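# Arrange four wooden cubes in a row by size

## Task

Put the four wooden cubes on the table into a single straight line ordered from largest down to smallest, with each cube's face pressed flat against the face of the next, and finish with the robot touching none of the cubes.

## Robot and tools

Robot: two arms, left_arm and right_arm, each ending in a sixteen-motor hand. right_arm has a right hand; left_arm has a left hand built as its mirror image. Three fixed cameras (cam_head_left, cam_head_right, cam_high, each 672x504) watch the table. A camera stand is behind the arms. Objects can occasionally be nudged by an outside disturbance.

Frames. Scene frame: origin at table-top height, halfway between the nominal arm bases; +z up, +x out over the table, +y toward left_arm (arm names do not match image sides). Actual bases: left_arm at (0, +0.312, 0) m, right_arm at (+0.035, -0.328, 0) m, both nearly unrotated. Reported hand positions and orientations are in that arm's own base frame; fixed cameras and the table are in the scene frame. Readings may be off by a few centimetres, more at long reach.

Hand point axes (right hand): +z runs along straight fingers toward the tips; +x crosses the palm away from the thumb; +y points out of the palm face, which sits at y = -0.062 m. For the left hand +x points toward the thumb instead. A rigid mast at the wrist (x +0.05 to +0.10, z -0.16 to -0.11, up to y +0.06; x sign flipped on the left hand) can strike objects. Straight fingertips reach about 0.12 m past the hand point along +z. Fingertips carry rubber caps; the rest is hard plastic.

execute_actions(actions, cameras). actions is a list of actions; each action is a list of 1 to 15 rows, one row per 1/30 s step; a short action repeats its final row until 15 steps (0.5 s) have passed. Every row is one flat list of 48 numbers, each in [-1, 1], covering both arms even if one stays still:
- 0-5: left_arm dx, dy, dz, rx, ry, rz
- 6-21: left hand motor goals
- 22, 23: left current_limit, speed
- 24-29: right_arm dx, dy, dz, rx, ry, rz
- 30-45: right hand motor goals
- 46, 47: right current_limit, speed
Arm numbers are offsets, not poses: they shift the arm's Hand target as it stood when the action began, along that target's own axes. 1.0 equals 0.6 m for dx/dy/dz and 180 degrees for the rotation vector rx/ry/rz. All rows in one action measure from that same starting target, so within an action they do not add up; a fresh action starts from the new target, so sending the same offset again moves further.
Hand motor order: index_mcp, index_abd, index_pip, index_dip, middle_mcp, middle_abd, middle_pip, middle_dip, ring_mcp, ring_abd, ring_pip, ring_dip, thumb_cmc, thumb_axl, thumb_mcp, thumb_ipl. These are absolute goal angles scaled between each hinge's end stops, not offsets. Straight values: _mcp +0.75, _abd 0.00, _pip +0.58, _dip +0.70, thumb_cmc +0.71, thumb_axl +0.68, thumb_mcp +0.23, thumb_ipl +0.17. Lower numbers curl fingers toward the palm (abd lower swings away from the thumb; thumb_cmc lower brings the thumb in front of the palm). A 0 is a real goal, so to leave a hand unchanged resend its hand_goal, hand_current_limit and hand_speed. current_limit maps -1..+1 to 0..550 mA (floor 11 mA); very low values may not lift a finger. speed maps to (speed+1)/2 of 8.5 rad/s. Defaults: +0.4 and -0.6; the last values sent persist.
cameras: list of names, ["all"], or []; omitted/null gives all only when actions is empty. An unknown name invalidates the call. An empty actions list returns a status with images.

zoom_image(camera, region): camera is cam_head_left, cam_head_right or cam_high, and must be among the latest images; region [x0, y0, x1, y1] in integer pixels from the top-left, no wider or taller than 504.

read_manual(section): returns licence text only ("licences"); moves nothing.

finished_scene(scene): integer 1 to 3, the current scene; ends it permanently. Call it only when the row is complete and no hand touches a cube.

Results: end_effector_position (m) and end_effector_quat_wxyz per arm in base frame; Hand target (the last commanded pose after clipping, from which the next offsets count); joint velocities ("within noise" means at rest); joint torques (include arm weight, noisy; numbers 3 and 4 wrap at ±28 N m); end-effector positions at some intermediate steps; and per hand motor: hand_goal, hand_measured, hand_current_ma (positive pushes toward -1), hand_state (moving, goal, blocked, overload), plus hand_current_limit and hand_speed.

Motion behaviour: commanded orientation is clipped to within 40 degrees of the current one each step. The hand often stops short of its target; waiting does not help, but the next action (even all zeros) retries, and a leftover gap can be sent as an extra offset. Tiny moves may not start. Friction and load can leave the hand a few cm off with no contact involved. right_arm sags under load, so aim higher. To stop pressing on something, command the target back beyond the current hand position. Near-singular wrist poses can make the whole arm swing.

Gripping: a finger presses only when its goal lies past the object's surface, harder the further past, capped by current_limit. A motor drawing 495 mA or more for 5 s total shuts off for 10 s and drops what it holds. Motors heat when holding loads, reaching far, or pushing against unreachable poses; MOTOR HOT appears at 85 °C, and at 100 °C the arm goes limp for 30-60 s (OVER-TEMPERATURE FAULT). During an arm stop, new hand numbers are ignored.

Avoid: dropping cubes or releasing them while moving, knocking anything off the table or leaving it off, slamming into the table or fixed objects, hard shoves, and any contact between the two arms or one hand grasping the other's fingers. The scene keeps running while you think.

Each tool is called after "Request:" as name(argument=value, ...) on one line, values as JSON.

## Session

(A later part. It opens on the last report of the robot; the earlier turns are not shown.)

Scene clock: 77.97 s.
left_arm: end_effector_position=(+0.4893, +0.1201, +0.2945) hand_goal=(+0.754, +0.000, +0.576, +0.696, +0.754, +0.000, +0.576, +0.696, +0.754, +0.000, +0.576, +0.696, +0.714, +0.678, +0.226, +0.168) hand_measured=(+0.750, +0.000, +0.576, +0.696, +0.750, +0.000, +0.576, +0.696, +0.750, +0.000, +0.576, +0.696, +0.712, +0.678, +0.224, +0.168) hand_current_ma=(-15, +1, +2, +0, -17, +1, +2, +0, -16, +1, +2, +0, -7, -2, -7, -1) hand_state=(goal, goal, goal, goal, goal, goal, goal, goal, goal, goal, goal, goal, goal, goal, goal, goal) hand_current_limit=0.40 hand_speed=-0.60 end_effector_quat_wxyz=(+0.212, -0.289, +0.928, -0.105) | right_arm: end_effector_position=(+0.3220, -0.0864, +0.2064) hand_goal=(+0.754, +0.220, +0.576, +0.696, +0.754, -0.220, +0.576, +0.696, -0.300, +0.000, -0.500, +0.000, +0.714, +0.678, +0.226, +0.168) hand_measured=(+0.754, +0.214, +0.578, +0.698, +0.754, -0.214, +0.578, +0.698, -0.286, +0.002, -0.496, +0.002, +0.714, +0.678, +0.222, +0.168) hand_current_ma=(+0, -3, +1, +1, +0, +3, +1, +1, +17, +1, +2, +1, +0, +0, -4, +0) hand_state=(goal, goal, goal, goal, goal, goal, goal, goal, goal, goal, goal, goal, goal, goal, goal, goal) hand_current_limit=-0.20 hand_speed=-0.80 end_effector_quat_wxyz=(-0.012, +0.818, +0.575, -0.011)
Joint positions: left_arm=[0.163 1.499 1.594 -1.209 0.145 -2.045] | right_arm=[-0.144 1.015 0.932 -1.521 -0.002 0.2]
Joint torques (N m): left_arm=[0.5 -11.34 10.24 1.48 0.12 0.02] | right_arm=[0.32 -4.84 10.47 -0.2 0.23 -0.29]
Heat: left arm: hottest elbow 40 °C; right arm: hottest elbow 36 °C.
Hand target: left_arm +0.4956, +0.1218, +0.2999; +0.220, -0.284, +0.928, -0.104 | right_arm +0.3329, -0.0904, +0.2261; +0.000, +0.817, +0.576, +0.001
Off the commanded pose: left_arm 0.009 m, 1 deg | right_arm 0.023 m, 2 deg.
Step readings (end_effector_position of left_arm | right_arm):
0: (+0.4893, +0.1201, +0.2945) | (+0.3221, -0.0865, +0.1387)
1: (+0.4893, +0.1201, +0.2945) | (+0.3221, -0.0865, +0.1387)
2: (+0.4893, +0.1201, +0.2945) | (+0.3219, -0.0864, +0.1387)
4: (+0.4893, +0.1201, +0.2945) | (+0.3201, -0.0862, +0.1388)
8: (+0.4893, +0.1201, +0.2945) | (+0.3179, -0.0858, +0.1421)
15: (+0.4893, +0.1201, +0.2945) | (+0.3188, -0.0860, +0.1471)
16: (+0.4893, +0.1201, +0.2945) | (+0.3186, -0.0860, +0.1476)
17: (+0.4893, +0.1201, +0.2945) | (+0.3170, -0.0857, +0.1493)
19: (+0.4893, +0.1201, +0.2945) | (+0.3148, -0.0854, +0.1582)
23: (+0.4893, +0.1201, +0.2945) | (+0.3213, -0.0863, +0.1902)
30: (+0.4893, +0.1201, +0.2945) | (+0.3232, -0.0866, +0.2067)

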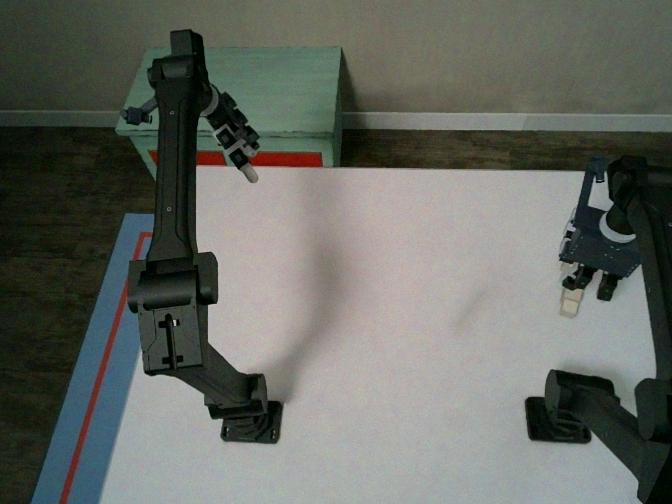

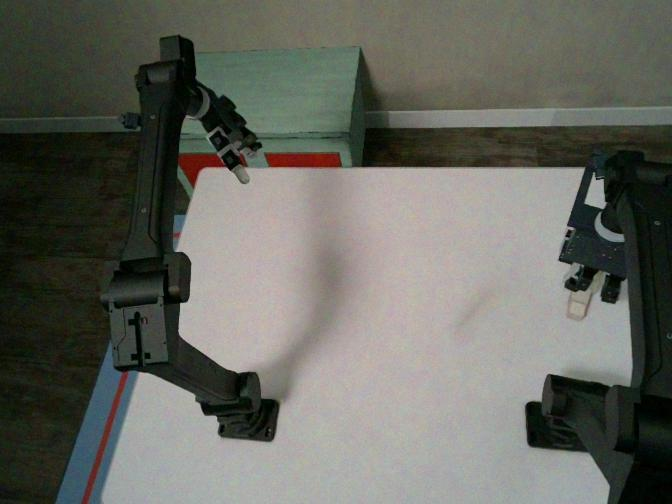

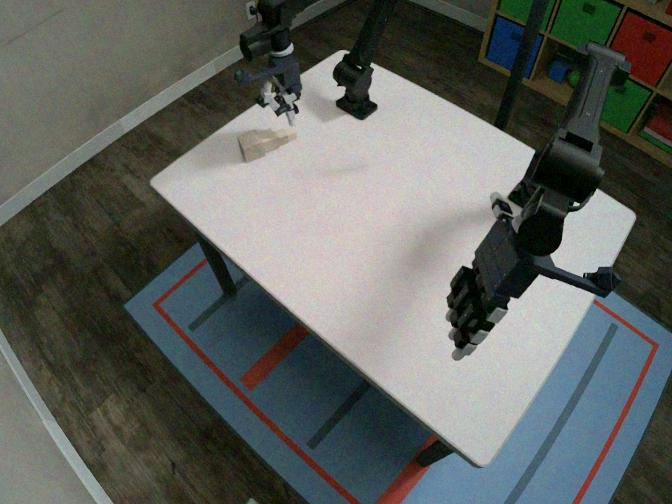

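Request:
execute_actions(actions=[[[0,0,0,0,0,0,0.754,0,0.576,0.696,0.754,0,0.576,0.696,0.754,0,0.576,0.696,0.714,0.678,0.226,0.168,0.4,-0.6,0.08,-0.02,-0.06,0,0,0,0.754,0.22,0.576,0.696,0.754,-0.22,0.576,0.696,-0.3,0,-0.5,0,0.714,0.678,0.226,0.168,-0.2,-0.8]],[[0,0,0,0,0,0,0.754,0,0.576,0.696,0.754,0,0.576,0.696,0.754,0,0.576,0.696,0.714,0.678,0.226,0.168,0.4,-0.6,0.14,-0.03,0,0,0,0,0.754,0.15,0.576,0.696,0.754,-0.15,0.576,0.696,-0.3,0,-0.5,0,0.714,0.678,0.226,0.168,-0.2,-0.8]],[[0,0,0,0,0,0,0.754,0,0.576,0.696,0.754,0,0.576,0.696,0.754,0,0.576,0.696,0.714,0.678,0.226,0.168,0.4,-0.6,0.14,-0.03,0,0,0,0,0.754,0.15,0.576,0.696,0.754,-0.15,0.576,0.696,-0.3,0,-0.5,0,0.714,0.678,0.226,0.168,-0.2,-0.8]]], cameras=["all"])

Request:
zoom_image(camera="cam_high", region=[232, 120, 302, 170])

Request:
zoom_image(camera="cam_head_left", region=[540, 230, 620, 330])

Request:
zoom_image(camera="cam_head_right", region=[540, 230, 640, 330])

Scene clock: 81.93 s.
left_arm: end_effector_position=(+0.4893, +0.1201, +0.2945) hand_goal=(+0.754, +0.000, +0.576, +0.696, +0.754, +0.000, +0.576, +0.696, +0.754, +0.000, +0.576, +0.696, +0.714, +0.678, +0.226, +0.168) hand_measured=(+0.750, +0.000, +0.576, +0.696, +0.750, +0.000, +0.576, +0.696, +0.750, +0.000, +0.576, +0.696, +0.712, +0.678, +0.224, +0.168) hand_current_ma=(-15, +1, +2, +0, -17, +1, +2, +0, -16, +1, +2, +0, -7, -2, -7, -1) hand_state=(goal, goal, goal, goal, goal, goal, goal, goal, goal, goal, goal, goal, goal, goal, goal, goal) hand_current_limit=0.40 hand_speed=-0.60 end_effector_quat_wxyz=(+0.212, -0.289, +0.928, -0.105) | right_arm: end_effector_position=(+0.3472, +0.1238, +0.2409) hand_goal=(+0.754, +0.150, +0.576, +0.696, +0.754, -0.150, +0.576, +0.696, -0.300, +0.000, -0.500, +0.000, +0.714, +0.678, +0.226, +0.168) hand_measured=(+0.752, +0.152, +0.578, +0.698, +0.752, -0.150, +0.578, +0.698, -0.286, +0.002, -0.496, +0.002, +0.714, +0.678, +0.222, +0.168) hand_current_ma=(-1, +0, +1, +1, -1, +0, +1, +1, +17, +1, +2, +1, +0, +0, -5, +0) hand_state=(goal, goal, goal, goal, goal, goal, goal, goal, goal, goal, goal, goal, goal, goal, goal, goal) hand_current_limit=-0.20 hand_speed=-0.80 end_effector_quat_wxyz=(-0.004, +0.812, +0.583, -0.025)
Joint positions: left_arm=[0.163 1.499 1.594 -1.209 0.145 -2.045] | right_arm=[0.561 1.219 1.169 -1.572 -0.005 0.887]
Joint torques (N m): left_arm=[0.67 -11.4 10.21 1.5 0.13 0.02] | right_arm=[0.03 -7.12 10.71 -0.1 0.33 -0.09]
Heat: left arm: hottest elbow 40 °C; right arm: hottest elbow 36 °C.
Hand target: left_arm +0.4956, +0.1218, +0.2999; +0.220, -0.284, +0.928, -0.104 | right_arm +0.3603, +0.1291, +0.2623; +0.000, +0.817, +0.576, +0.001
Off the commanded pose: left_arm 0.009 m, 1 deg | right_arm 0.026 m, 3 deg.
Step readings (end_effector_position of left_arm | right_arm):
0: (+0.4893, +0.1201, +0.2945) | (+0.3220, -0.0864, +0.2064)
1: (+0.4893, +0.1201, +0.2945) | (+0.3218, -0.0863, +0.2065)
2: (+0.4893, +0.1201, +0.2945) | (+0.3211, -0.0844, +0.2073)
4: (+0.4893, +0.1201, +0.2945) | (+0.3199, -0.0753, +0.2128)
8: (+0.4893, +0.1201, +0.2945) | (+0.3272, -0.0475, +0.2311)
15: (+0.4893, +0.1201, +0.2945) | (+0.3282, -0.0417, +0.2417)
16: (+0.4893, +0.1201, +0.2945) | (+0.3277, -0.0413, +0.2415)
17: (+0.4893, +0.1201, +0.2945) | (+0.3275, -0.0389, +0.2415)
19: (+0.4893, +0.1201, +0.2945) | (+0.3289, -0.0180, +0.2410)
23: (+0.4893, +0.1201, +0.2945) | (+0.3309, +0.0336, +0.2399)
30: (+0.4893, +0.1201, +0.2945) | (+0.3346, +0.0415, +0.2389)
31: (+0.4893, +0.1201, +0.2945) | (+0.3345, +0.0415, +0.2388)
32: (+0.4893, +0.1201, +0.2945) | (+0.3345, +0.0434, +0.2395)
34: (+0.4893, +0.1201, +0.2945) | (+0.3369, +0.0621, +0.2417)
38: (+0.4893, +0.1201, +0.2945) | (+0.3425, +0.1142, +0.2432)
45: (+0.4893, +0.1201, +0.2945) | (+0.3469, +0.1255, +0.2381)

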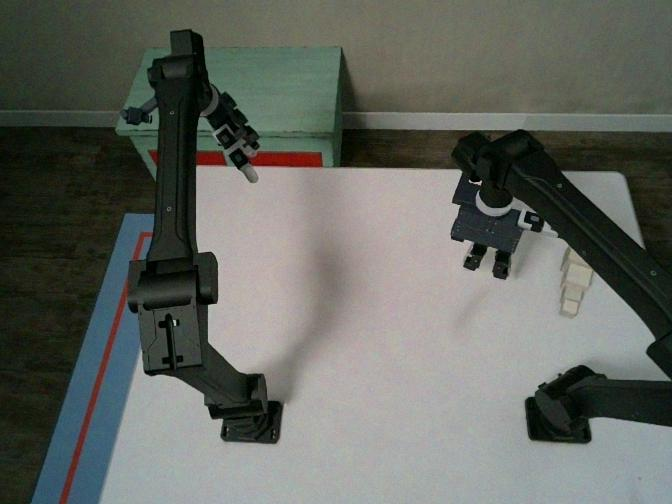

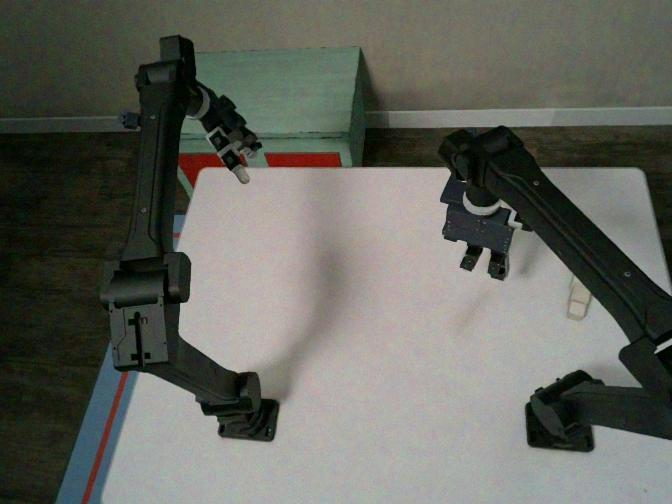

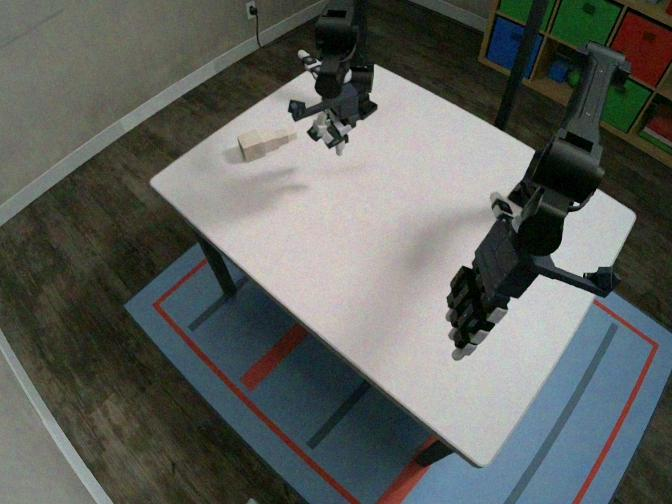

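Scaled by 7.200 from the camera's 672x504 image, which has a finer 960x720 frame.

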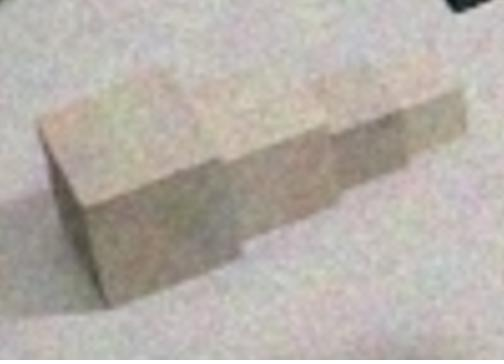

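Scaled by 5.040 from the camera's 672x504 image, which has a finer 960x720 frame.

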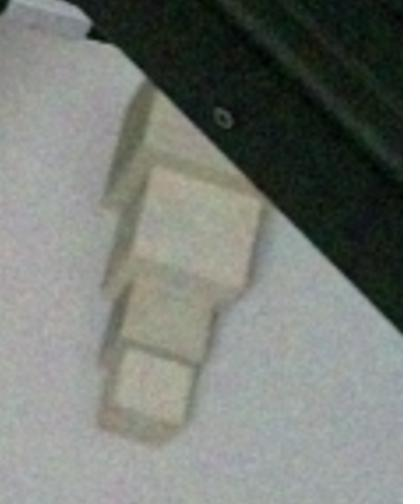

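Scaled by 5.040 from the camera's 672x504 image, which has a finer 960x720 frame.

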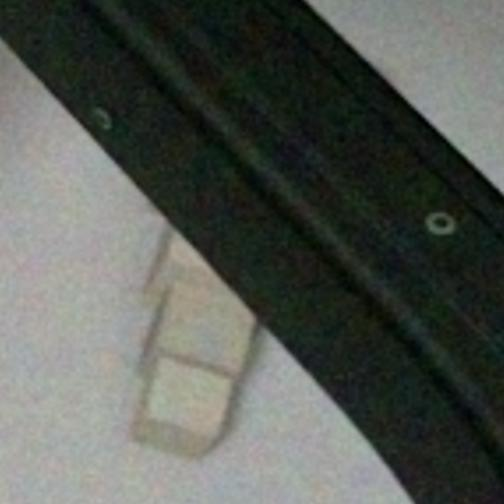

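Request:
zoom_image(camera="cam_high", region=[232, 125, 268, 165])

Request:
zoom_image(camera="cam_high", region=[262, 122, 300, 158])

Request:
zoom_image(camera="cam_head_left", region=[555, 280, 595, 320])

Request:
zoom_image(camera="cam_head_left", region=[555, 245, 595, 290])

Scaled by 12.600 from the camera's 672x504 image, which has a finer 960x720 frame.

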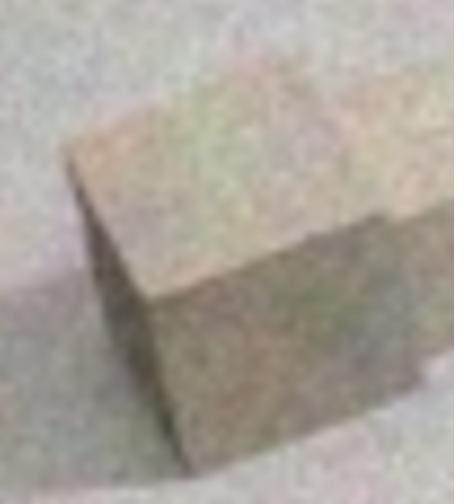

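Scaled by 13.263 from the camera's 672x504 image, which has a finer 960x720 frame.

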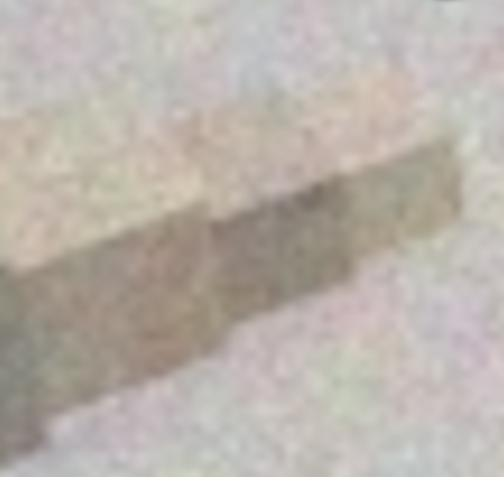

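Scaled by 12.600 from the camera's 672x504 image, which has a finer 960x720 frame.

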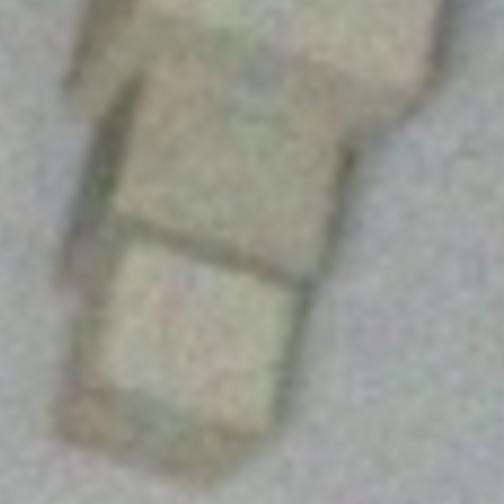

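Scaled by 11.200 from the camera's 672x504 image, which has a finer 960x720 frame.

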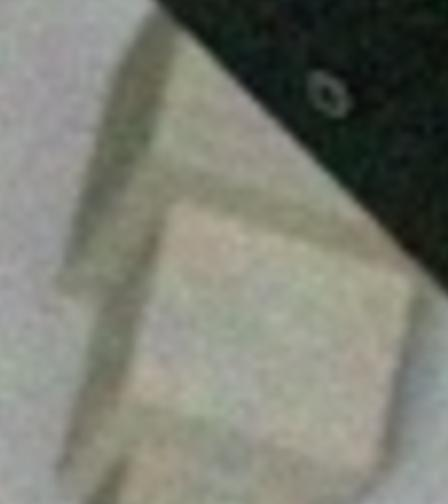

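Request:
execute_actions(actions=[[[0,0,0,0,0,0,0.754,0,0.576,0.696,0.754,0,0.576,0.696,0.754,0,0.576,0.696,0.714,0.678,0.226,0.168,0.4,-0.6,0.05,0.15,-0.02,0,0,0,0.754,0.15,0.576,0.696,0.754,-0.15,0.576,0.696,-0.3,0,-0.5,0,0.714,0.678,0.226,0.168,-0.2,-0.8]],[[0,0,0,0,0,0,0.754,0,0.576,0.696,0.754,0,0.576,0.696,0.754,0,0.576,0.696,0.714,0.678,0.226,0.168,0.4,-0.6,0.05,0.1,-0.02,0,0,0,0.754,0.0,0.576,0.696,0.754,0.0,0.576,0.696,-0.3,0,-0.5,0,0.714,0.678,0.226,0.168,-0.2,-0.8]]], cameras=["all"])

Request:
zoom_image(camera="cam_head_left", region=[555, 240, 605, 290])

Request:
zoom_image(camera="cam_head_left", region=[550, 275, 600, 325])

Request:
zoom_image(camera="cam_head_right", region=[560, 240, 610, 325])

Scene clock: 84.90 s.
left_arm: end_effector_position=(+0.4893, +0.1201, +0.2945) hand_goal=(+0.754, +0.000, +0.576, +0.696, +0.754, +0.000, +0.576, +0.696, +0.754, +0.000, +0.576, +0.696, +0.714, +0.678, +0.226, +0.168) hand_measured=(+0.750, +0.000, +0.576, +0.696, +0.750, +0.000, +0.576, +0.696, +0.750, +0.000, +0.576, +0.696, +0.712, +0.678, +0.224, +0.168) hand_current_ma=(-15, +1, +2, +0, -17, +1, +2, +0, -16, +1, +2, +0, -7, -2, -7, -1) hand_state=(goal, goal, goal, goal, goal, goal, goal, goal, goal, goal, goal, goal, goal, goal, goal, goal) hand_current_limit=0.40 hand_speed=-0.60 end_effector_quat_wxyz=(+0.212, -0.289, +0.928, -0.105) | right_arm: end_effector_position=(+0.5110, +0.1329, +0.2640) hand_goal=(+0.754, +0.000, +0.576, +0.696, +0.754, +0.000, +0.576, +0.696, -0.300, +0.000, -0.500, +0.000, +0.714, +0.678, +0.226, +0.168) hand_measured=(+0.752, +0.002, +0.578, +0.698, +0.752, -0.004, +0.578, +0.698, -0.286, +0.002, -0.496, +0.002, +0.714, +0.678, +0.222, +0.168) hand_current_ma=(-1, +1, +1, +1, -1, -2, +1, +1, +16, +1, +2, +1, +0, +0, -5, +0) hand_state=(goal, goal, goal, goal, goal, goal, goal, goal, goal, goal, goal, goal, goal, goal, goal, goal) hand_current_limit=-0.20 hand_speed=-0.80 end_effector_quat_wxyz=(-0.003, +0.819, +0.573, -0.021)
Joint positions: left_arm=[0.163 1.499 1.594 -1.209 0.145 -2.045] | right_arm=[0.397 1.609 1.627 -1.63 0.002 0.747]
Joint torques (N m): left_arm=[0.44 -11.34 10.19 1.48 0.11 0.03] | right_arm=[0.62 -13.04 10.77 -0.51 0.09 -0.31]
Heat: left arm: hottest elbow 40 °C; right arm: hottest elbow 37 °C.
Hand target: left_arm +0.4956, +0.1218, +0.2999; +0.220, -0.284, +0.928, -0.104 | right_arm +0.5217, +0.1351, +0.2864; +0.000, +0.817, +0.576, +0.001
Off the commanded pose: left_arm 0.009 m, 1 deg | right_arm 0.025 m, 2 deg.
Step readings (end_effector_position of left_arm | right_arm):
0: (+0.4893, +0.1201, +0.2945) | (+0.3472, +0.1238, +0.2410)
1: (+0.4893, +0.1201, +0.2945) | (+0.3479, +0.1238, +0.2414)
2: (+0.4893, +0.1201, +0.2945) | (+0.3514, +0.1228, +0.2430)
4: (+0.4893, +0.1201, +0.2945) | (+0.3708, +0.1245, +0.2503)
8: (+0.4893, +0.1201, +0.2945) | (+0.4194, +0.1206, +0.2587)
15: (+0.4893, +0.1201, +0.2945) | (+0.4420, +0.1186, +0.2466)
16: (+0.4893, +0.1201, +0.2945) | (+0.4424, +0.1190, +0.2468)
17: (+0.4893, +0.1201, +0.2945) | (+0.4445, +0.1199, +0.2488)
19: (+0.4893, +0.1201, +0.2945) | (+0.4592, +0.1256, +0.2580)
23: (+0.4893, +0.1201, +0.2945) | (+0.4965, +0.1346, +0.2717)
30: (+0.4893, +0.1201, +0.2945) | (+0.5095, +0.1319, +0.2612)

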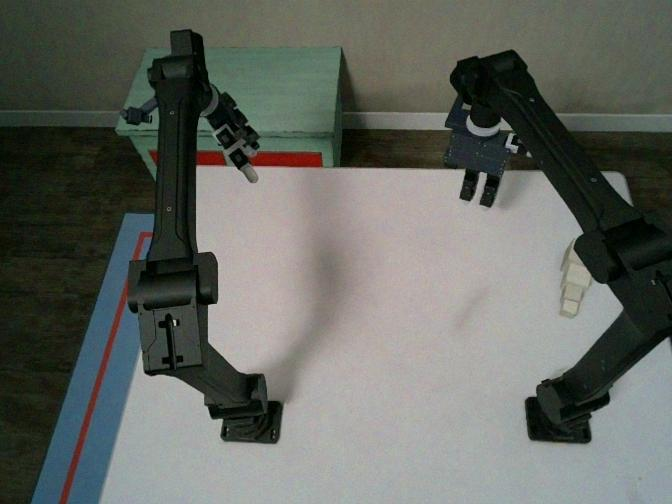

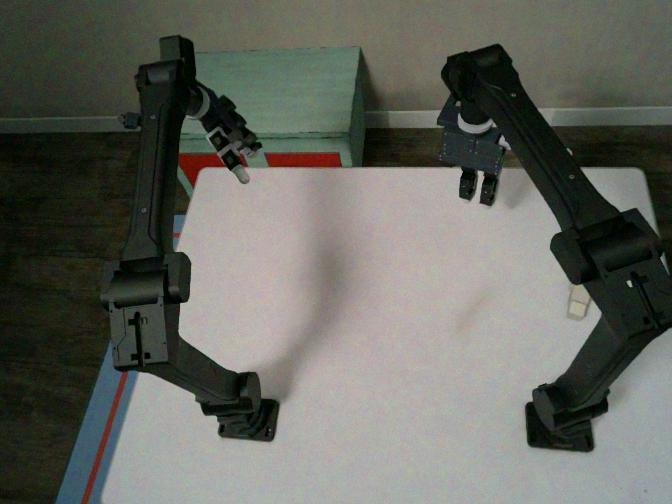

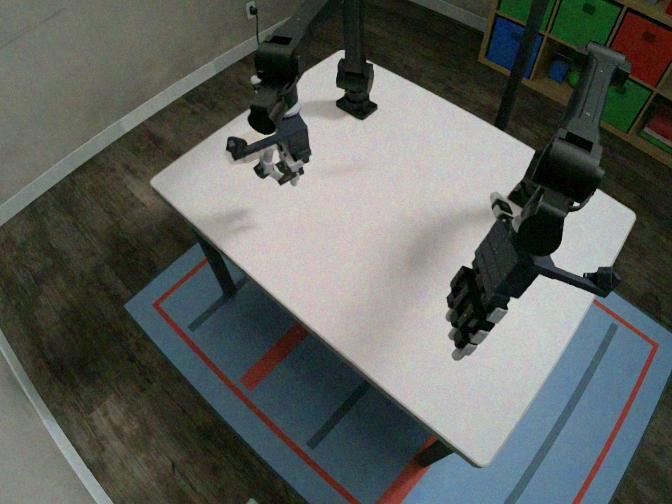

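Scaled by 10.080 from the camera's 672x504 image, which has a finer 960x720 frame.

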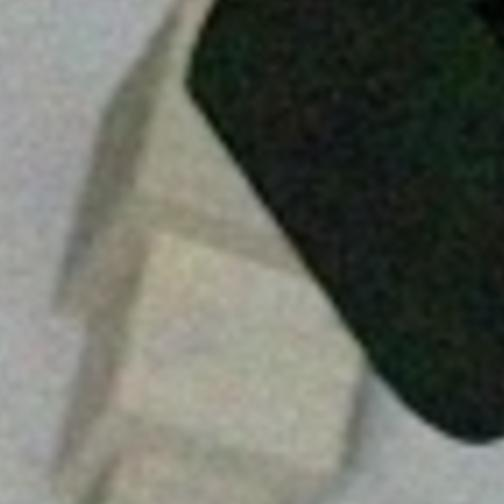

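Scaled by 10.080 from the camera's 672x504 image, which has a finer 960x720 frame.

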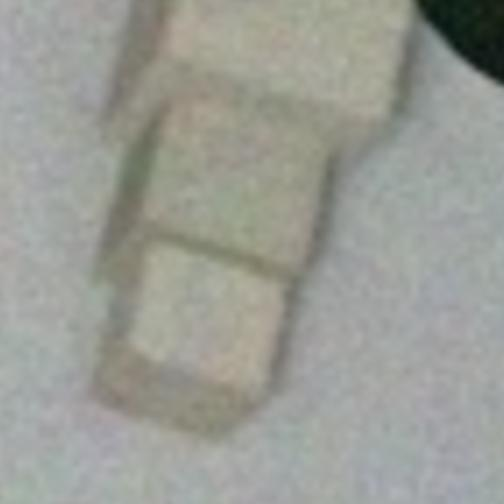

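Scaled by 5.929 from the camera's 672x504 image, which has a finer 960x720 frame.

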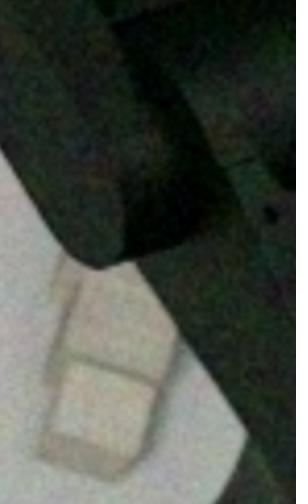

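Request:
zoom_image(camera="cam_head_left", region=[562, 252, 592, 282])

Request:
zoom_image(camera="cam_head_right", region=[560, 275, 600, 325])

Scaled by 16.800 from the camera's 672x504 image, which has a finer 960x720 frame.

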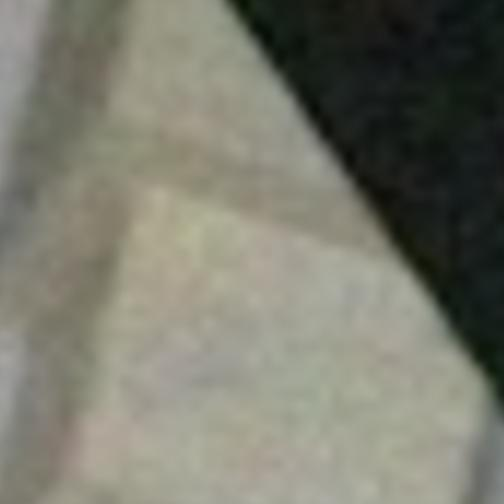

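Scaled by 10.080 from the camera's 672x504 image, which has a finer 960x720 frame.

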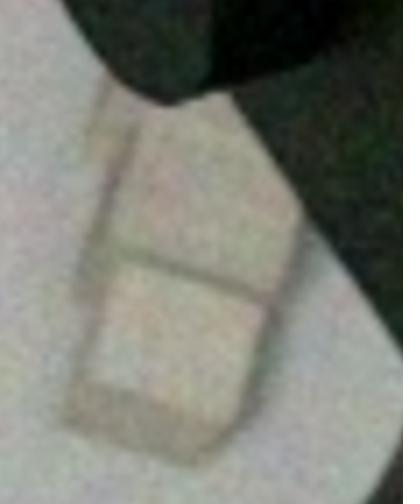

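Request:
execute_actions(actions=[[[0,0,0,0,0,0,0.754,0,0.576,0.696,0.754,0,0.576,0.696,0.754,0,0.576,0.696,0.714,0.678,0.226,0.168,0.4,-0.6,-0.1522,-0.0924,0,0,0,0,0.754,-0.108,0.576,0.696,0.754,0.108,0.576,0.696,-0.3,0,-0.5,0,0.714,0.678,0.226,0.168,-0.2,-0.8]],[[0,0,0,0,0,0,0.754,0,0.576,0.696,0.754,0,0.576,0.696,0.754,0,0.576,0.696,0.714,0.678,0.226,0.168,0.4,-0.6,-0.1522,-0.0924,0,0,0,0,0.754,-0.108,0.576,0.696,0.754,0.108,0.576,0.696,-0.3,0,-0.5,0,0.714,0.678,0.226,0.168,-0.2,-0.8]],[[0,0,0,0,0,0,0.754,0,0.576,0.696,0.754,0,0.576,0.696,0.754,0,0.576,0.696,0.714,0.678,0.226,0.168,0.4,-0.6,-0.1522,-0.0924,0.04,0,0,-0.0122,0.754,-0.108,0.576,0.696,0.754,0.108,0.576,0.696,-0.3,0,-0.5,0,0.714,0.678,0.226,0.168,-0.2,-0.8]],[[0,0,0,0,0,0,0.754,0,0.576,0.696,0.754,0,0.576,0.696,0.754,0,0.576,0.696,0.714,0.678,0.226,0.168,0.4,-0.6,0,0,0.1,0,0,0,0.754,-0.108,0.576,0.696,0.754,0.108,0.576,0.696,-0.3,0,-0.5,0,0.714,0.678,0.226,0.168,-0.2,-0.8]]], cameras=["all"])

Request:
zoom_image(camera="cam_high", region=[262, 90, 322, 150])

Scene clock: 88.63 s.
left_arm: end_effector_position=(+0.4893, +0.1201, +0.2945) hand_goal=(+0.754, +0.000, +0.576, +0.696, +0.754, +0.000, +0.576, +0.696, +0.754, +0.000, +0.576, +0.696, +0.714, +0.678, +0.226, +0.168) hand_measured=(+0.750, +0.000, +0.576, +0.696, +0.750, +0.000, +0.576, +0.696, +0.750, +0.000, +0.576, +0.696, +0.712, +0.678, +0.224, +0.168) hand_current_ma=(-15, +1, +2, +0, -17, +1, +2, +0, -16, +1, +2, +0, -7, -2, -7, -1) hand_state=(goal, goal, goal, goal, goal, goal, goal, goal, goal, goal, goal, goal, goal, goal, goal, goal) hand_current_limit=0.40 hand_speed=-0.60 end_effector_quat_wxyz=(+0.212, -0.289, +0.928, -0.105) | right_arm: end_effector_position=(+0.2667, -0.0647, +0.1959) hand_goal=(+0.754, -0.108, +0.576, +0.696, +0.754, +0.108, +0.576, +0.696, -0.300, +0.000, -0.500, +0.000, +0.714, +0.678, +0.226, +0.168) hand_measured=(+0.752, -0.096, +0.576, +0.698, +0.752, +0.092, +0.576, +0.698, -0.288, +0.002, -0.496, +0.002, +0.714, +0.678, +0.222, +0.168) hand_current_ma=(-1, +11, +0, +1, -1, -16, +0, +1, +13, +0, +2, +1, +0, +0, -5, +0) hand_state=(goal, goal, goal, goal, goal, goal, goal, goal, goal, goal, goal, goal, goal, goal, goal, goal) hand_current_limit=-0.20 hand_speed=-0.80 end_effector_quat_wxyz=(-0.007, +0.807, +0.591, -0.009)
Joint positions: left_arm=[0.163 1.499 1.594 -1.209 0.145 -2.045] | right_arm=[-0.086 0.832 0.803 -1.564 0.002 0.221]
Joint torques (N m): left_arm=[0.5 -11.34 10.21 1.5 0.11 0.02] | right_arm=[0.32 -2.78 7.95 0.5 0.02 -0.35]
Heat: left arm: hottest elbow 41 °C; right arm: hottest elbow 37 °C.
Hand target: left_arm +0.4956, +0.1218, +0.2999; +0.220, -0.284, +0.928, -0.104 | right_arm +0.2730, -0.0669, +0.2022; +0.000, +0.806, +0.592, +0.001
Off the commanded pose: left_arm 0.009 m, 1 deg | right_arm 0.009 m, 1 deg.
Step readings (end_effector_position of left_arm | right_arm):
0: (+0.4893, +0.1201, +0.2945) | (+0.5110, +0.1329, +0.2640)
1: (+0.4893, +0.1201, +0.2945) | (+0.5110, +0.1327, +0.2642)
2: (+0.4893, +0.1201, +0.2945) | (+0.5085, +0.1297, +0.2627)
4: (+0.4893, +0.1201, +0.2945) | (+0.4920, +0.1196, +0.2565)
8: (+0.4893, +0.1201, +0.2945) | (+0.4503, +0.0855, +0.2568)
15: (+0.4893, +0.1201, +0.2945) | (+0.4362, +0.0672, +0.2885)
16: (+0.4893, +0.1201, +0.2945) | (+0.4354, +0.0668, +0.2883)
17: (+0.4893, +0.1201, +0.2945) | (+0.4322, +0.0642, +0.2851)
19: (+0.4893, +0.1201, +0.2945) | (+0.4132, +0.0526, +0.2717)
23: (+0.4893, +0.1201, +0.2945) | (+0.3692, +0.0169, +0.2616)
30: (+0.4893, +0.1201, +0.2945) | (+0.3532, +0.0012, +0.2850)
31: (+0.4893, +0.1201, +0.2945) | (+0.3527, +0.0010, +0.2841)
32: (+0.4893, +0.1201, +0.2945) | (+0.3499, -0.0011, +0.2804)
34: (+0.4893, +0.1201, +0.2945) | (+0.3326, -0.0157, +0.2654)
38: (+0.4893, +0.1201, +0.2945) | (+0.2861, -0.0525, +0.2466)
45: (+0.4893, +0.1201, +0.2945) | (+0.2695, -0.0669, +0.2586)
46: (+0.4893, +0.1201, +0.2945) | (+0.2695, -0.0671, +0.2577)
47: (+0.4893, +0.1201, +0.2945) | (+0.2699, -0.0672, +0.2546)
49: (+0.4893, +0.1201, +0.2945) | (+0.2700, -0.0666, +0.2387)
53: (+0.4893, +0.1201, +0.2945) | (+0.2616, -0.0649, +0.2016)
60: (+0.4893, +0.1201, +0.2945) | (+0.2655, -0.0648, +0.1956)

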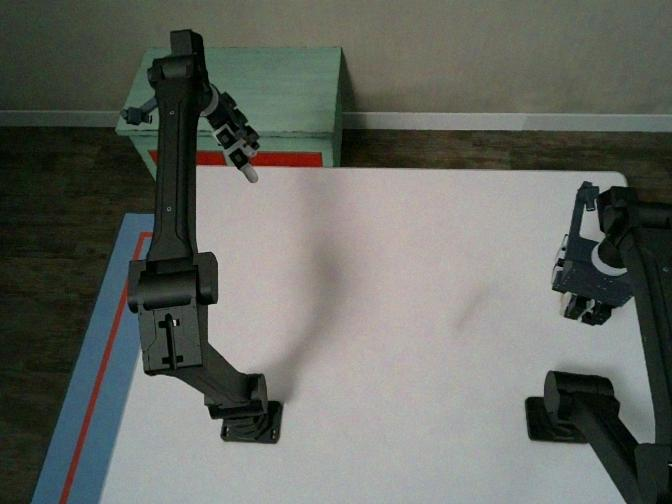

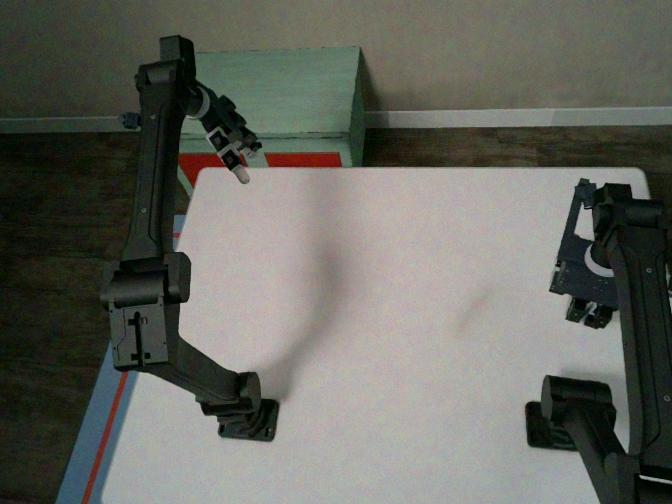

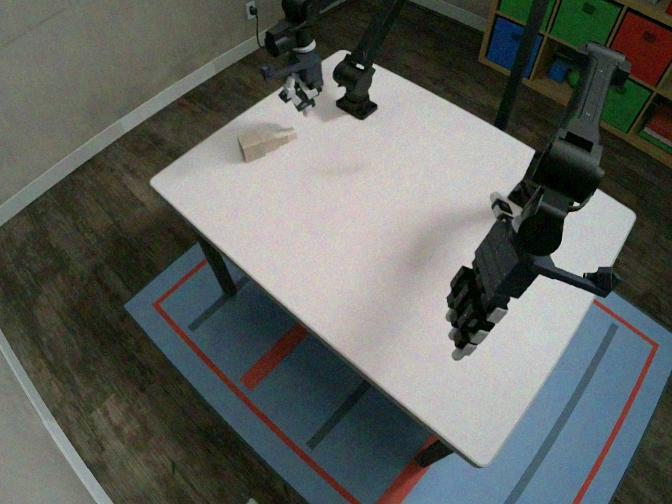

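Scaled by 8.400 from the camera's 672x504 image, which has a finer 960x720 frame.

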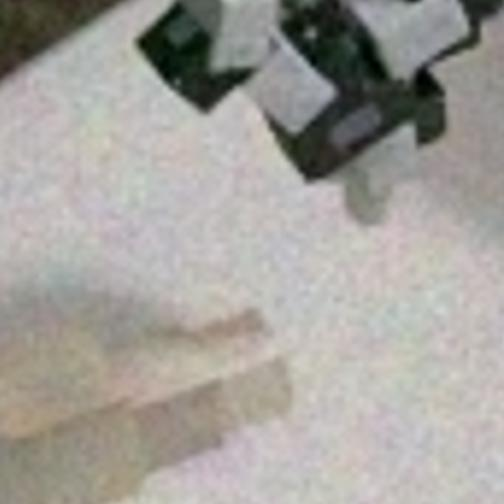

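Request:
execute_actions(actions=[[[0,0,0,0,0,0,0.754,0,0.576,0.696,0.754,0,0.576,0.696,0.754,0,0.576,0.696,0.714,0.678,0.226,0.168,0.4,-0.6,0,0,0.07,0,0,0,0.754,-0.1,0.576,0.696,0.754,0.1,0.576,0.696,-0.3,0,-0.5,0,0.714,0.678,0.226,0.168,-0.2,-0.8]],[[0,0,0,0,0,0,0.754,0,0.576,0.696,0.754,0,0.576,0.696,0.754,0,0.576,0.696,0.714,0.678,0.226,0.168,0.4,-0.6,0,0,0.047,0,0,0,0.754,-0.1,0.576,0.696,0.754,0.1,0.576,0.696,-0.3,0,-0.5,0,0.714,0.678,0.226,0.168,-0.2,-0.8]]], cameras=["all"])

Request:
zoom_image(camera="cam_high", region=[272, 105, 322, 155])

Request:
zoom_image(camera="cam_head_left", region=[550, 290, 600, 340])

Scene clock: 89.97 s.
left_arm: end_effector_position=(+0.4893, +0.1201, +0.2945) hand_goal=(+0.754, +0.000, +0.576, +0.696, +0.754, +0.000, +0.576, +0.696, +0.754, +0.000, +0.576, +0.696, +0.714, +0.678, +0.226, +0.168) hand_measured=(+0.750, +0.000, +0.576, +0.696, +0.750, +0.000, +0.576, +0.696, +0.750, +0.000, +0.576, +0.696, +0.712, +0.678, +0.224, +0.168) hand_current_ma=(-15, +1, +2, +0, -17, +1, +2, +0, -16, +1, +2, +0, -7, -2, -7, -1) hand_state=(goal, goal, goal, goal, goal, goal, goal, goal, goal, goal, goal, goal, goal, goal, goal, goal) hand_current_limit=0.40 hand_speed=-0.60 end_effector_quat_wxyz=(+0.212, -0.289, +0.928, -0.105) | right_arm: end_effector_position=(+0.2667, -0.0645, +0.1277) hand_goal=(+0.754, -0.100, +0.576, +0.696, +0.754, +0.100, +0.576, +0.696, -0.300, +0.000, -0.500, +0.000, +0.714, +0.678, +0.226, +0.168) hand_measured=(+0.752, -0.094, +0.576, +0.698, +0.752, +0.092, +0.576, +0.698, -0.288, +0.002, -0.496, +0.002, +0.714, +0.678, +0.222, +0.168) hand_current_ma=(-1, +4, +0, +1, -1, -7, +0, +1, +13, +0, +2, +1, +0, +0, -5, +0) hand_state=(goal, goal, goal, goal, goal, goal, goal, goal, goal, goal, goal, goal, goal, goal, goal, goal) hand_current_limit=-0.20 hand_speed=-0.80 end_effector_quat_wxyz=(-0.005, +0.807, +0.591, -0.007)
Joint positions: left_arm=[0.163 1.499 1.594 -1.209 0.145 -2.045] | right_arm=[-0.086 0.857 0.633 -1.364 0.001 0.22]
Joint torques (N m): left_arm=[0.44 -11.4 10.15 1.5 0.11 0.04] | right_arm=[0.26 -2.2 7.49 0.32 0.13 -0.33]
Heat: left arm: hottest elbow 41 °C; right arm: hottest elbow 37 °C.
Hand target: left_arm +0.4956, +0.1218, +0.2999; +0.220, -0.284, +0.928, -0.104 | right_arm +0.2730, -0.0667, +0.1319; +0.000, +0.806, +0.592, +0.001
Off the commanded pose: left_arm 0.009 m, 1 deg | right_arm 0.008 m, 1 deg.
Step readings (end_effector_position of left_arm | right_arm):
0: (+0.4893, +0.1201, +0.2945) | (+0.2667, -0.0647, +0.1959)
1: (+0.4893, +0.1201, +0.2945) | (+0.2667, -0.0647, +0.1954)
2: (+0.4893, +0.1201, +0.2945) | (+0.2680, -0.0648, +0.1938)
4: (+0.4893, +0.1201, +0.2945) | (+0.2700, -0.0649, +0.1848)
8: (+0.4893, +0.1201, +0.2945) | (+0.2636, -0.0643, +0.1602)
15: (+0.4893, +0.1201, +0.2945) | (+0.2659, -0.0644, +0.1551)
16: (+0.4893, +0.1201, +0.2945) | (+0.2662, -0.0645, +0.1550)
17: (+0.4893, +0.1201, +0.2945) | (+0.2674, -0.0646, +0.1541)
19: (+0.4893, +0.1201, +0.2945) | (+0.2691, -0.0647, +0.1488)
23: (+0.4893, +0.1201, +0.2945) | (+0.2652, -0.0644, +0.1323)
30: (+0.4893, +0.1201, +0.2945) | (+0.2663, -0.0645, +0.1276)

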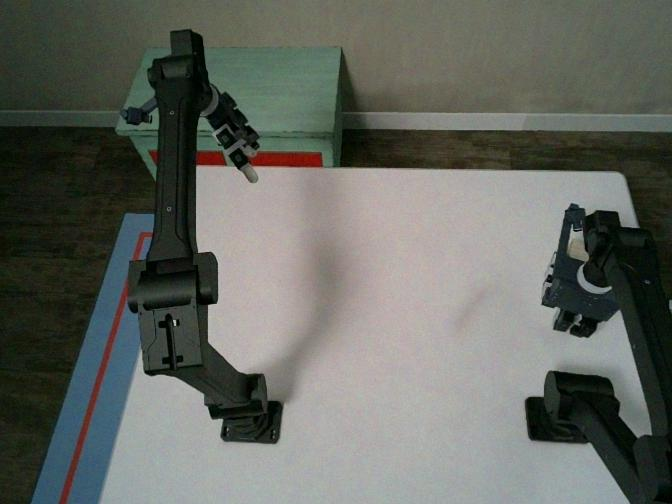

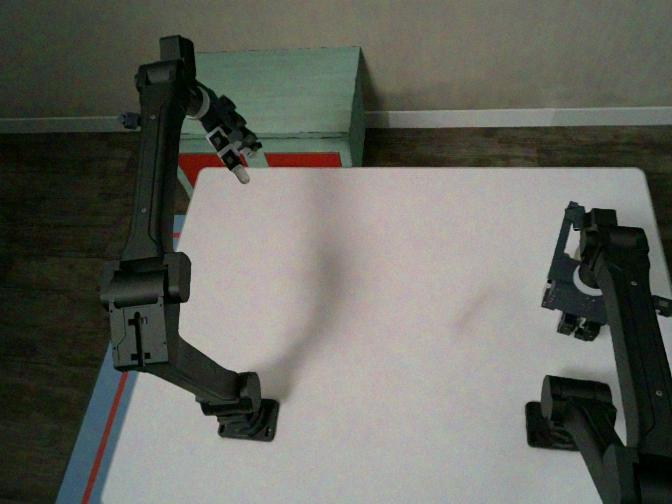

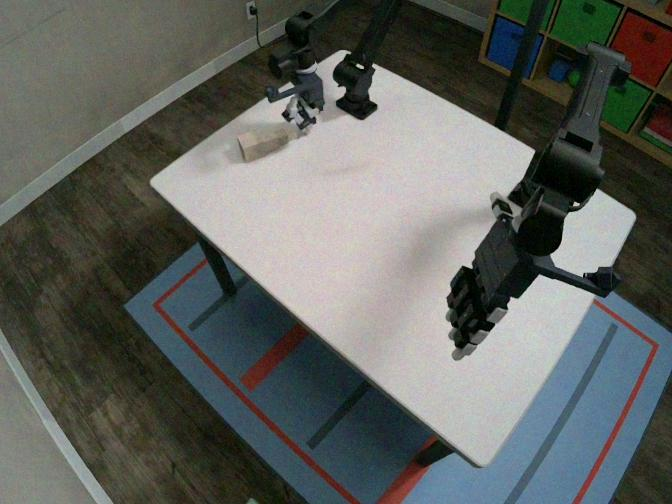

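Scaled by 10.080 from the camera's 672x504 image, which has a finer 960x720 frame.

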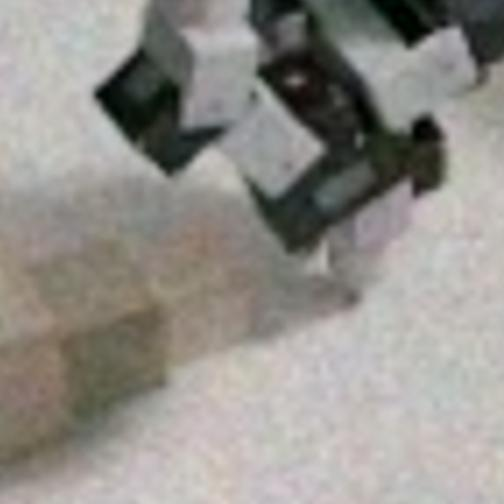

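Scaled by 10.080 from the camera's 672x504 image, which has a finer 960x720 frame.

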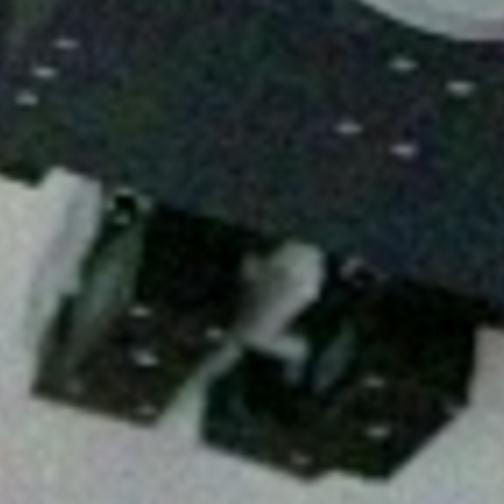

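Request:
execute_actions(actions=[[[0,0,0,0,0,0,0.754,0,0.576,0.696,0.754,0,0.576,0.696,0.754,0,0.576,0.696,0.714,0.678,0.226,0.168,0.4,-0.6,0,0.055,-0.03,0,0,0,0.754,-0.1,0.576,0.696,0.754,0.1,0.576,0.696,-0.3,0,-0.5,0,0.714,0.678,0.226,0.168,-0.2,-0.8]]], cameras=["cam_high"])

Request:
zoom_image(camera="cam_high", region=[272, 105, 322, 155])

Scene clock: 91.40 s.
left_arm: end_effector_position=(+0.4893, +0.1201, +0.2945) hand_goal=(+0.754, +0.000, +0.576, +0.696, +0.754, +0.000, +0.576, +0.696, +0.754, +0.000, +0.576, +0.696, +0.714, +0.678, +0.226, +0.168) hand_measured=(+0.750, +0.000, +0.576, +0.696, +0.750, +0.000, +0.576, +0.696, +0.750, +0.000, +0.576, +0.696, +0.712, +0.678, +0.224, +0.168) hand_current_ma=(-15, +1, +2, +0, -17, +1, +2, +0, -16, +1, +2, +0, -7, -2, -7, -1) hand_state=(goal, goal, goal, goal, goal, goal, goal, goal, goal, goal, goal, goal, goal, goal, goal, goal) hand_current_limit=0.40 hand_speed=-0.60 end_effector_quat_wxyz=(+0.212, -0.289, +0.928, -0.105) | right_arm: end_effector_position=(+0.2848, -0.0725, +0.1290) hand_goal=(+0.754, -0.100, +0.576, +0.696, +0.754, +0.100, +0.576, +0.696, -0.300, +0.000, -0.500, +0.000, +0.714, +0.678, +0.226, +0.168) hand_measured=(+0.752, -0.094, +0.576, +0.698, +0.752, +0.092, +0.576, +0.698, -0.288, +0.002, -0.496, +0.002, +0.714, +0.678, +0.222, +0.168) hand_current_ma=(-1, +4, +0, +1, -1, -7, +0, +1, +13, +0, +2, +1, +0, +0, -5, +0) hand_state=(goal, goal, goal, goal, goal, goal, goal, goal, goal, goal, goal, goal, goal, goal, goal, goal) hand_current_limit=-0.20 hand_speed=-0.80 end_effector_quat_wxyz=(-0.017, +0.807, +0.590, -0.019)
Joint positions: left_arm=[0.163 1.499 1.594 -1.209 0.145 -2.045] | right_arm=[-0.116 0.947 0.689 -1.364 0.001 0.192]
Joint torques (N m): left_arm=[0.56 -11.28 10.15 1.47 0.12 0.03] | right_arm=[-0.56 -3.02 10.35 0.25 0.11 -0.3]
Heat: left arm: hottest elbow 41 °C; right arm: hottest elbow 37 °C.
Hand target: left_arm +0.4956, +0.1218, +0.2999; +0.220, -0.284, +0.928, -0.104 | right_arm +0.3044, -0.0767, +0.1498; +0.000, +0.806, +0.591, +0.000
Off the commanded pose: left_arm 0.009 m, 1 deg | right_arm 0.029 m, 3 deg.
Step readings (end_effector_position of left_arm | right_arm):
0: (+0.4893, +0.1201, +0.2945) | (+0.2667, -0.0645, +0.1277)
1: (+0.4893, +0.1201, +0.2945) | (+0.2667, -0.0646, +0.1275)
2: (+0.4893, +0.1201, +0.2945) | (+0.2668, -0.0648, +0.1269)
4: (+0.4893, +0.1201, +0.2945) | (+0.2686, -0.0668, +0.1244)
8: (+0.4893, +0.1201, +0.2945) | (+0.2780, -0.0713, +0.1239)
15: (+0.4893, +0.1201, +0.2945) | (+0.2847, -0.0726, +0.1290)
Images, in order (width x height): cam_high 672x504.

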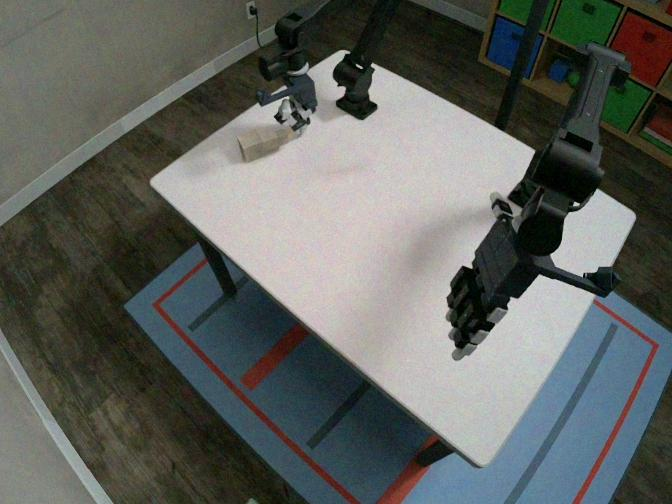

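Scaled by 10.080 from the camera's 672x504 image, which has a finer 960x720 frame.

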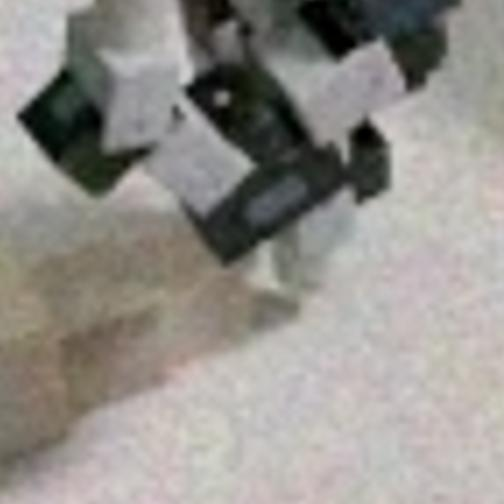

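Request:
execute_actions(actions=[[[0,0,0,0,0,0,0.754,0,0.576,0.696,0.754,0,0.576,0.696,0.754,0,0.576,0.696,0.714,0.678,0.226,0.168,0.4,-0.6,0,0.018,-0.004,0,0,0,0.754,-0.1,0.576,0.696,0.754,0.1,0.576,0.696,-0.3,0,-0.5,0,0.714,0.678,0.226,0.168,-0.2,-0.8]]], cameras=["cam_high"])

Request:
zoom_image(camera="cam_high", region=[272, 105, 322, 155])

Scene clock: 92.30 s.
left_arm: end_effector_position=(+0.4893, +0.1201, +0.2945) hand_goal=(+0.754, +0.000, +0.576, +0.696, +0.754, +0.000, +0.576, +0.696, +0.754, +0.000, +0.576, +0.696, +0.714, +0.678, +0.226, +0.168) hand_measured=(+0.750, +0.000, +0.576, +0.696, +0.750, +0.000, +0.576, +0.696, +0.750, +0.000, +0.576, +0.696, +0.712, +0.678, +0.224, +0.168) hand_current_ma=(-15, +1, +2, +0, -17, +1, +2, +0, -16, +1, +2, +0, -7, -2, -7, -1) hand_state=(goal, goal, goal, goal, goal, goal, goal, goal, goal, goal, goal, goal, goal, goal, goal, goal) hand_current_limit=0.40 hand_speed=-0.60 end_effector_quat_wxyz=(+0.212, -0.289, +0.928, -0.105) | right_arm: end_effector_position=(+0.2941, -0.0751, +0.1314) hand_goal=(+0.754, -0.100, +0.576, +0.696, +0.754, +0.100, +0.576, +0.696, -0.300, +0.000, -0.500, +0.000, +0.714, +0.678, +0.226, +0.168) hand_measured=(+0.752, -0.094, +0.576, +0.698, +0.752, +0.092, +0.576, +0.698, -0.288, +0.002, -0.496, +0.002, +0.714, +0.678, +0.222, +0.168) hand_current_ma=(-1, +4, +0, +1, -1, -7, +0, +1, +13, +0, +2, +1, +0, +0, -5, +0) hand_state=(goal, goal, goal, goal, goal, goal, goal, goal, goal, goal, goal, goal, goal, goal, goal, goal) hand_current_limit=-0.20 hand_speed=-0.80 end_effector_quat_wxyz=(-0.018, +0.806, +0.591, -0.020)
Joint positions: left_arm=[0.163 1.499 1.594 -1.209 0.145 -2.045] | right_arm=[-0.123 0.978 0.714 -1.361 0.001 0.183]
Joint torques (N m): left_arm=[0.56 -11.16 10.21 1.48 0.12 0.03] | right_arm=[-0.21 -3.14 10.33 0.65 0.06 -0.3]
Heat: left arm: hottest elbow 41 °C; right arm: hottest elbow 37 °C.
Hand target: left_arm +0.4956, +0.1218, +0.2999; +0.220, -0.284, +0.928, -0.104 | right_arm +0.3148, -0.0800, +0.1523; +0.000, +0.806, +0.591, +0.001
Off the commanded pose: left_arm 0.009 m, 1 deg | right_arm 0.030 m, 3 deg.
Step readings (end_effector_position of left_arm | right_arm):
0: (+0.4893, +0.1201, +0.2945) | (+0.2849, -0.0725, +0.1290)
1: (+0.4893, +0.1201, +0.2945) | (+0.2850, -0.0725, +0.1292)
2: (+0.4893, +0.1201, +0.2945) | (+0.2852, -0.0727, +0.1292)
4: (+0.4893, +0.1201, +0.2945) | (+0.2872, -0.0736, +0.1297)
8: (+0.4893, +0.1201, +0.2945) | (+0.2925, -0.0748, +0.1310)
15: (+0.4893, +0.1201, +0.2945) | (+0.2941, -0.0751, +0.1314)
Images, in order (width x height): cam_high 672x504.

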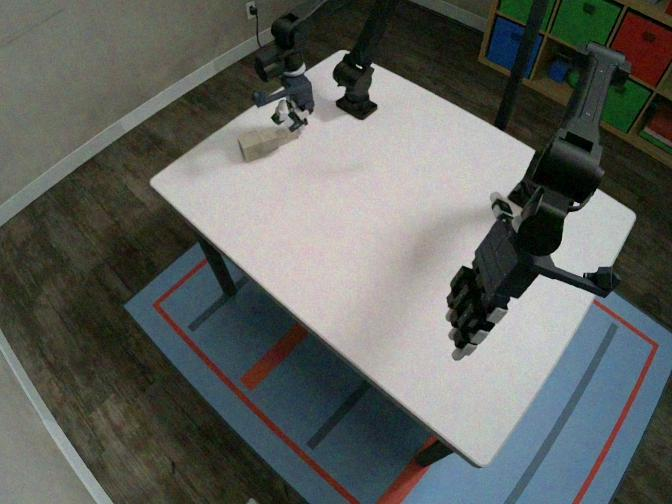

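Scaled by 10.080 from the camera's 672x504 image, which has a finer 960x720 frame.

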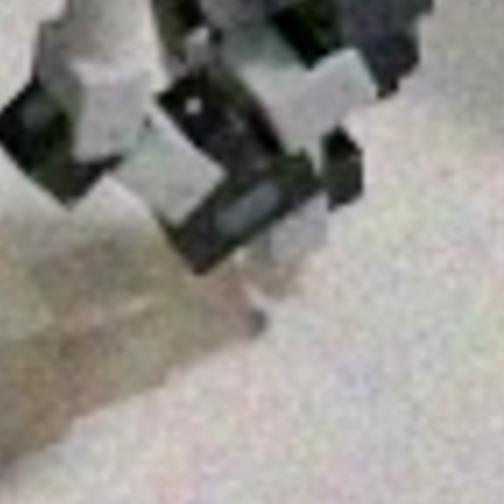

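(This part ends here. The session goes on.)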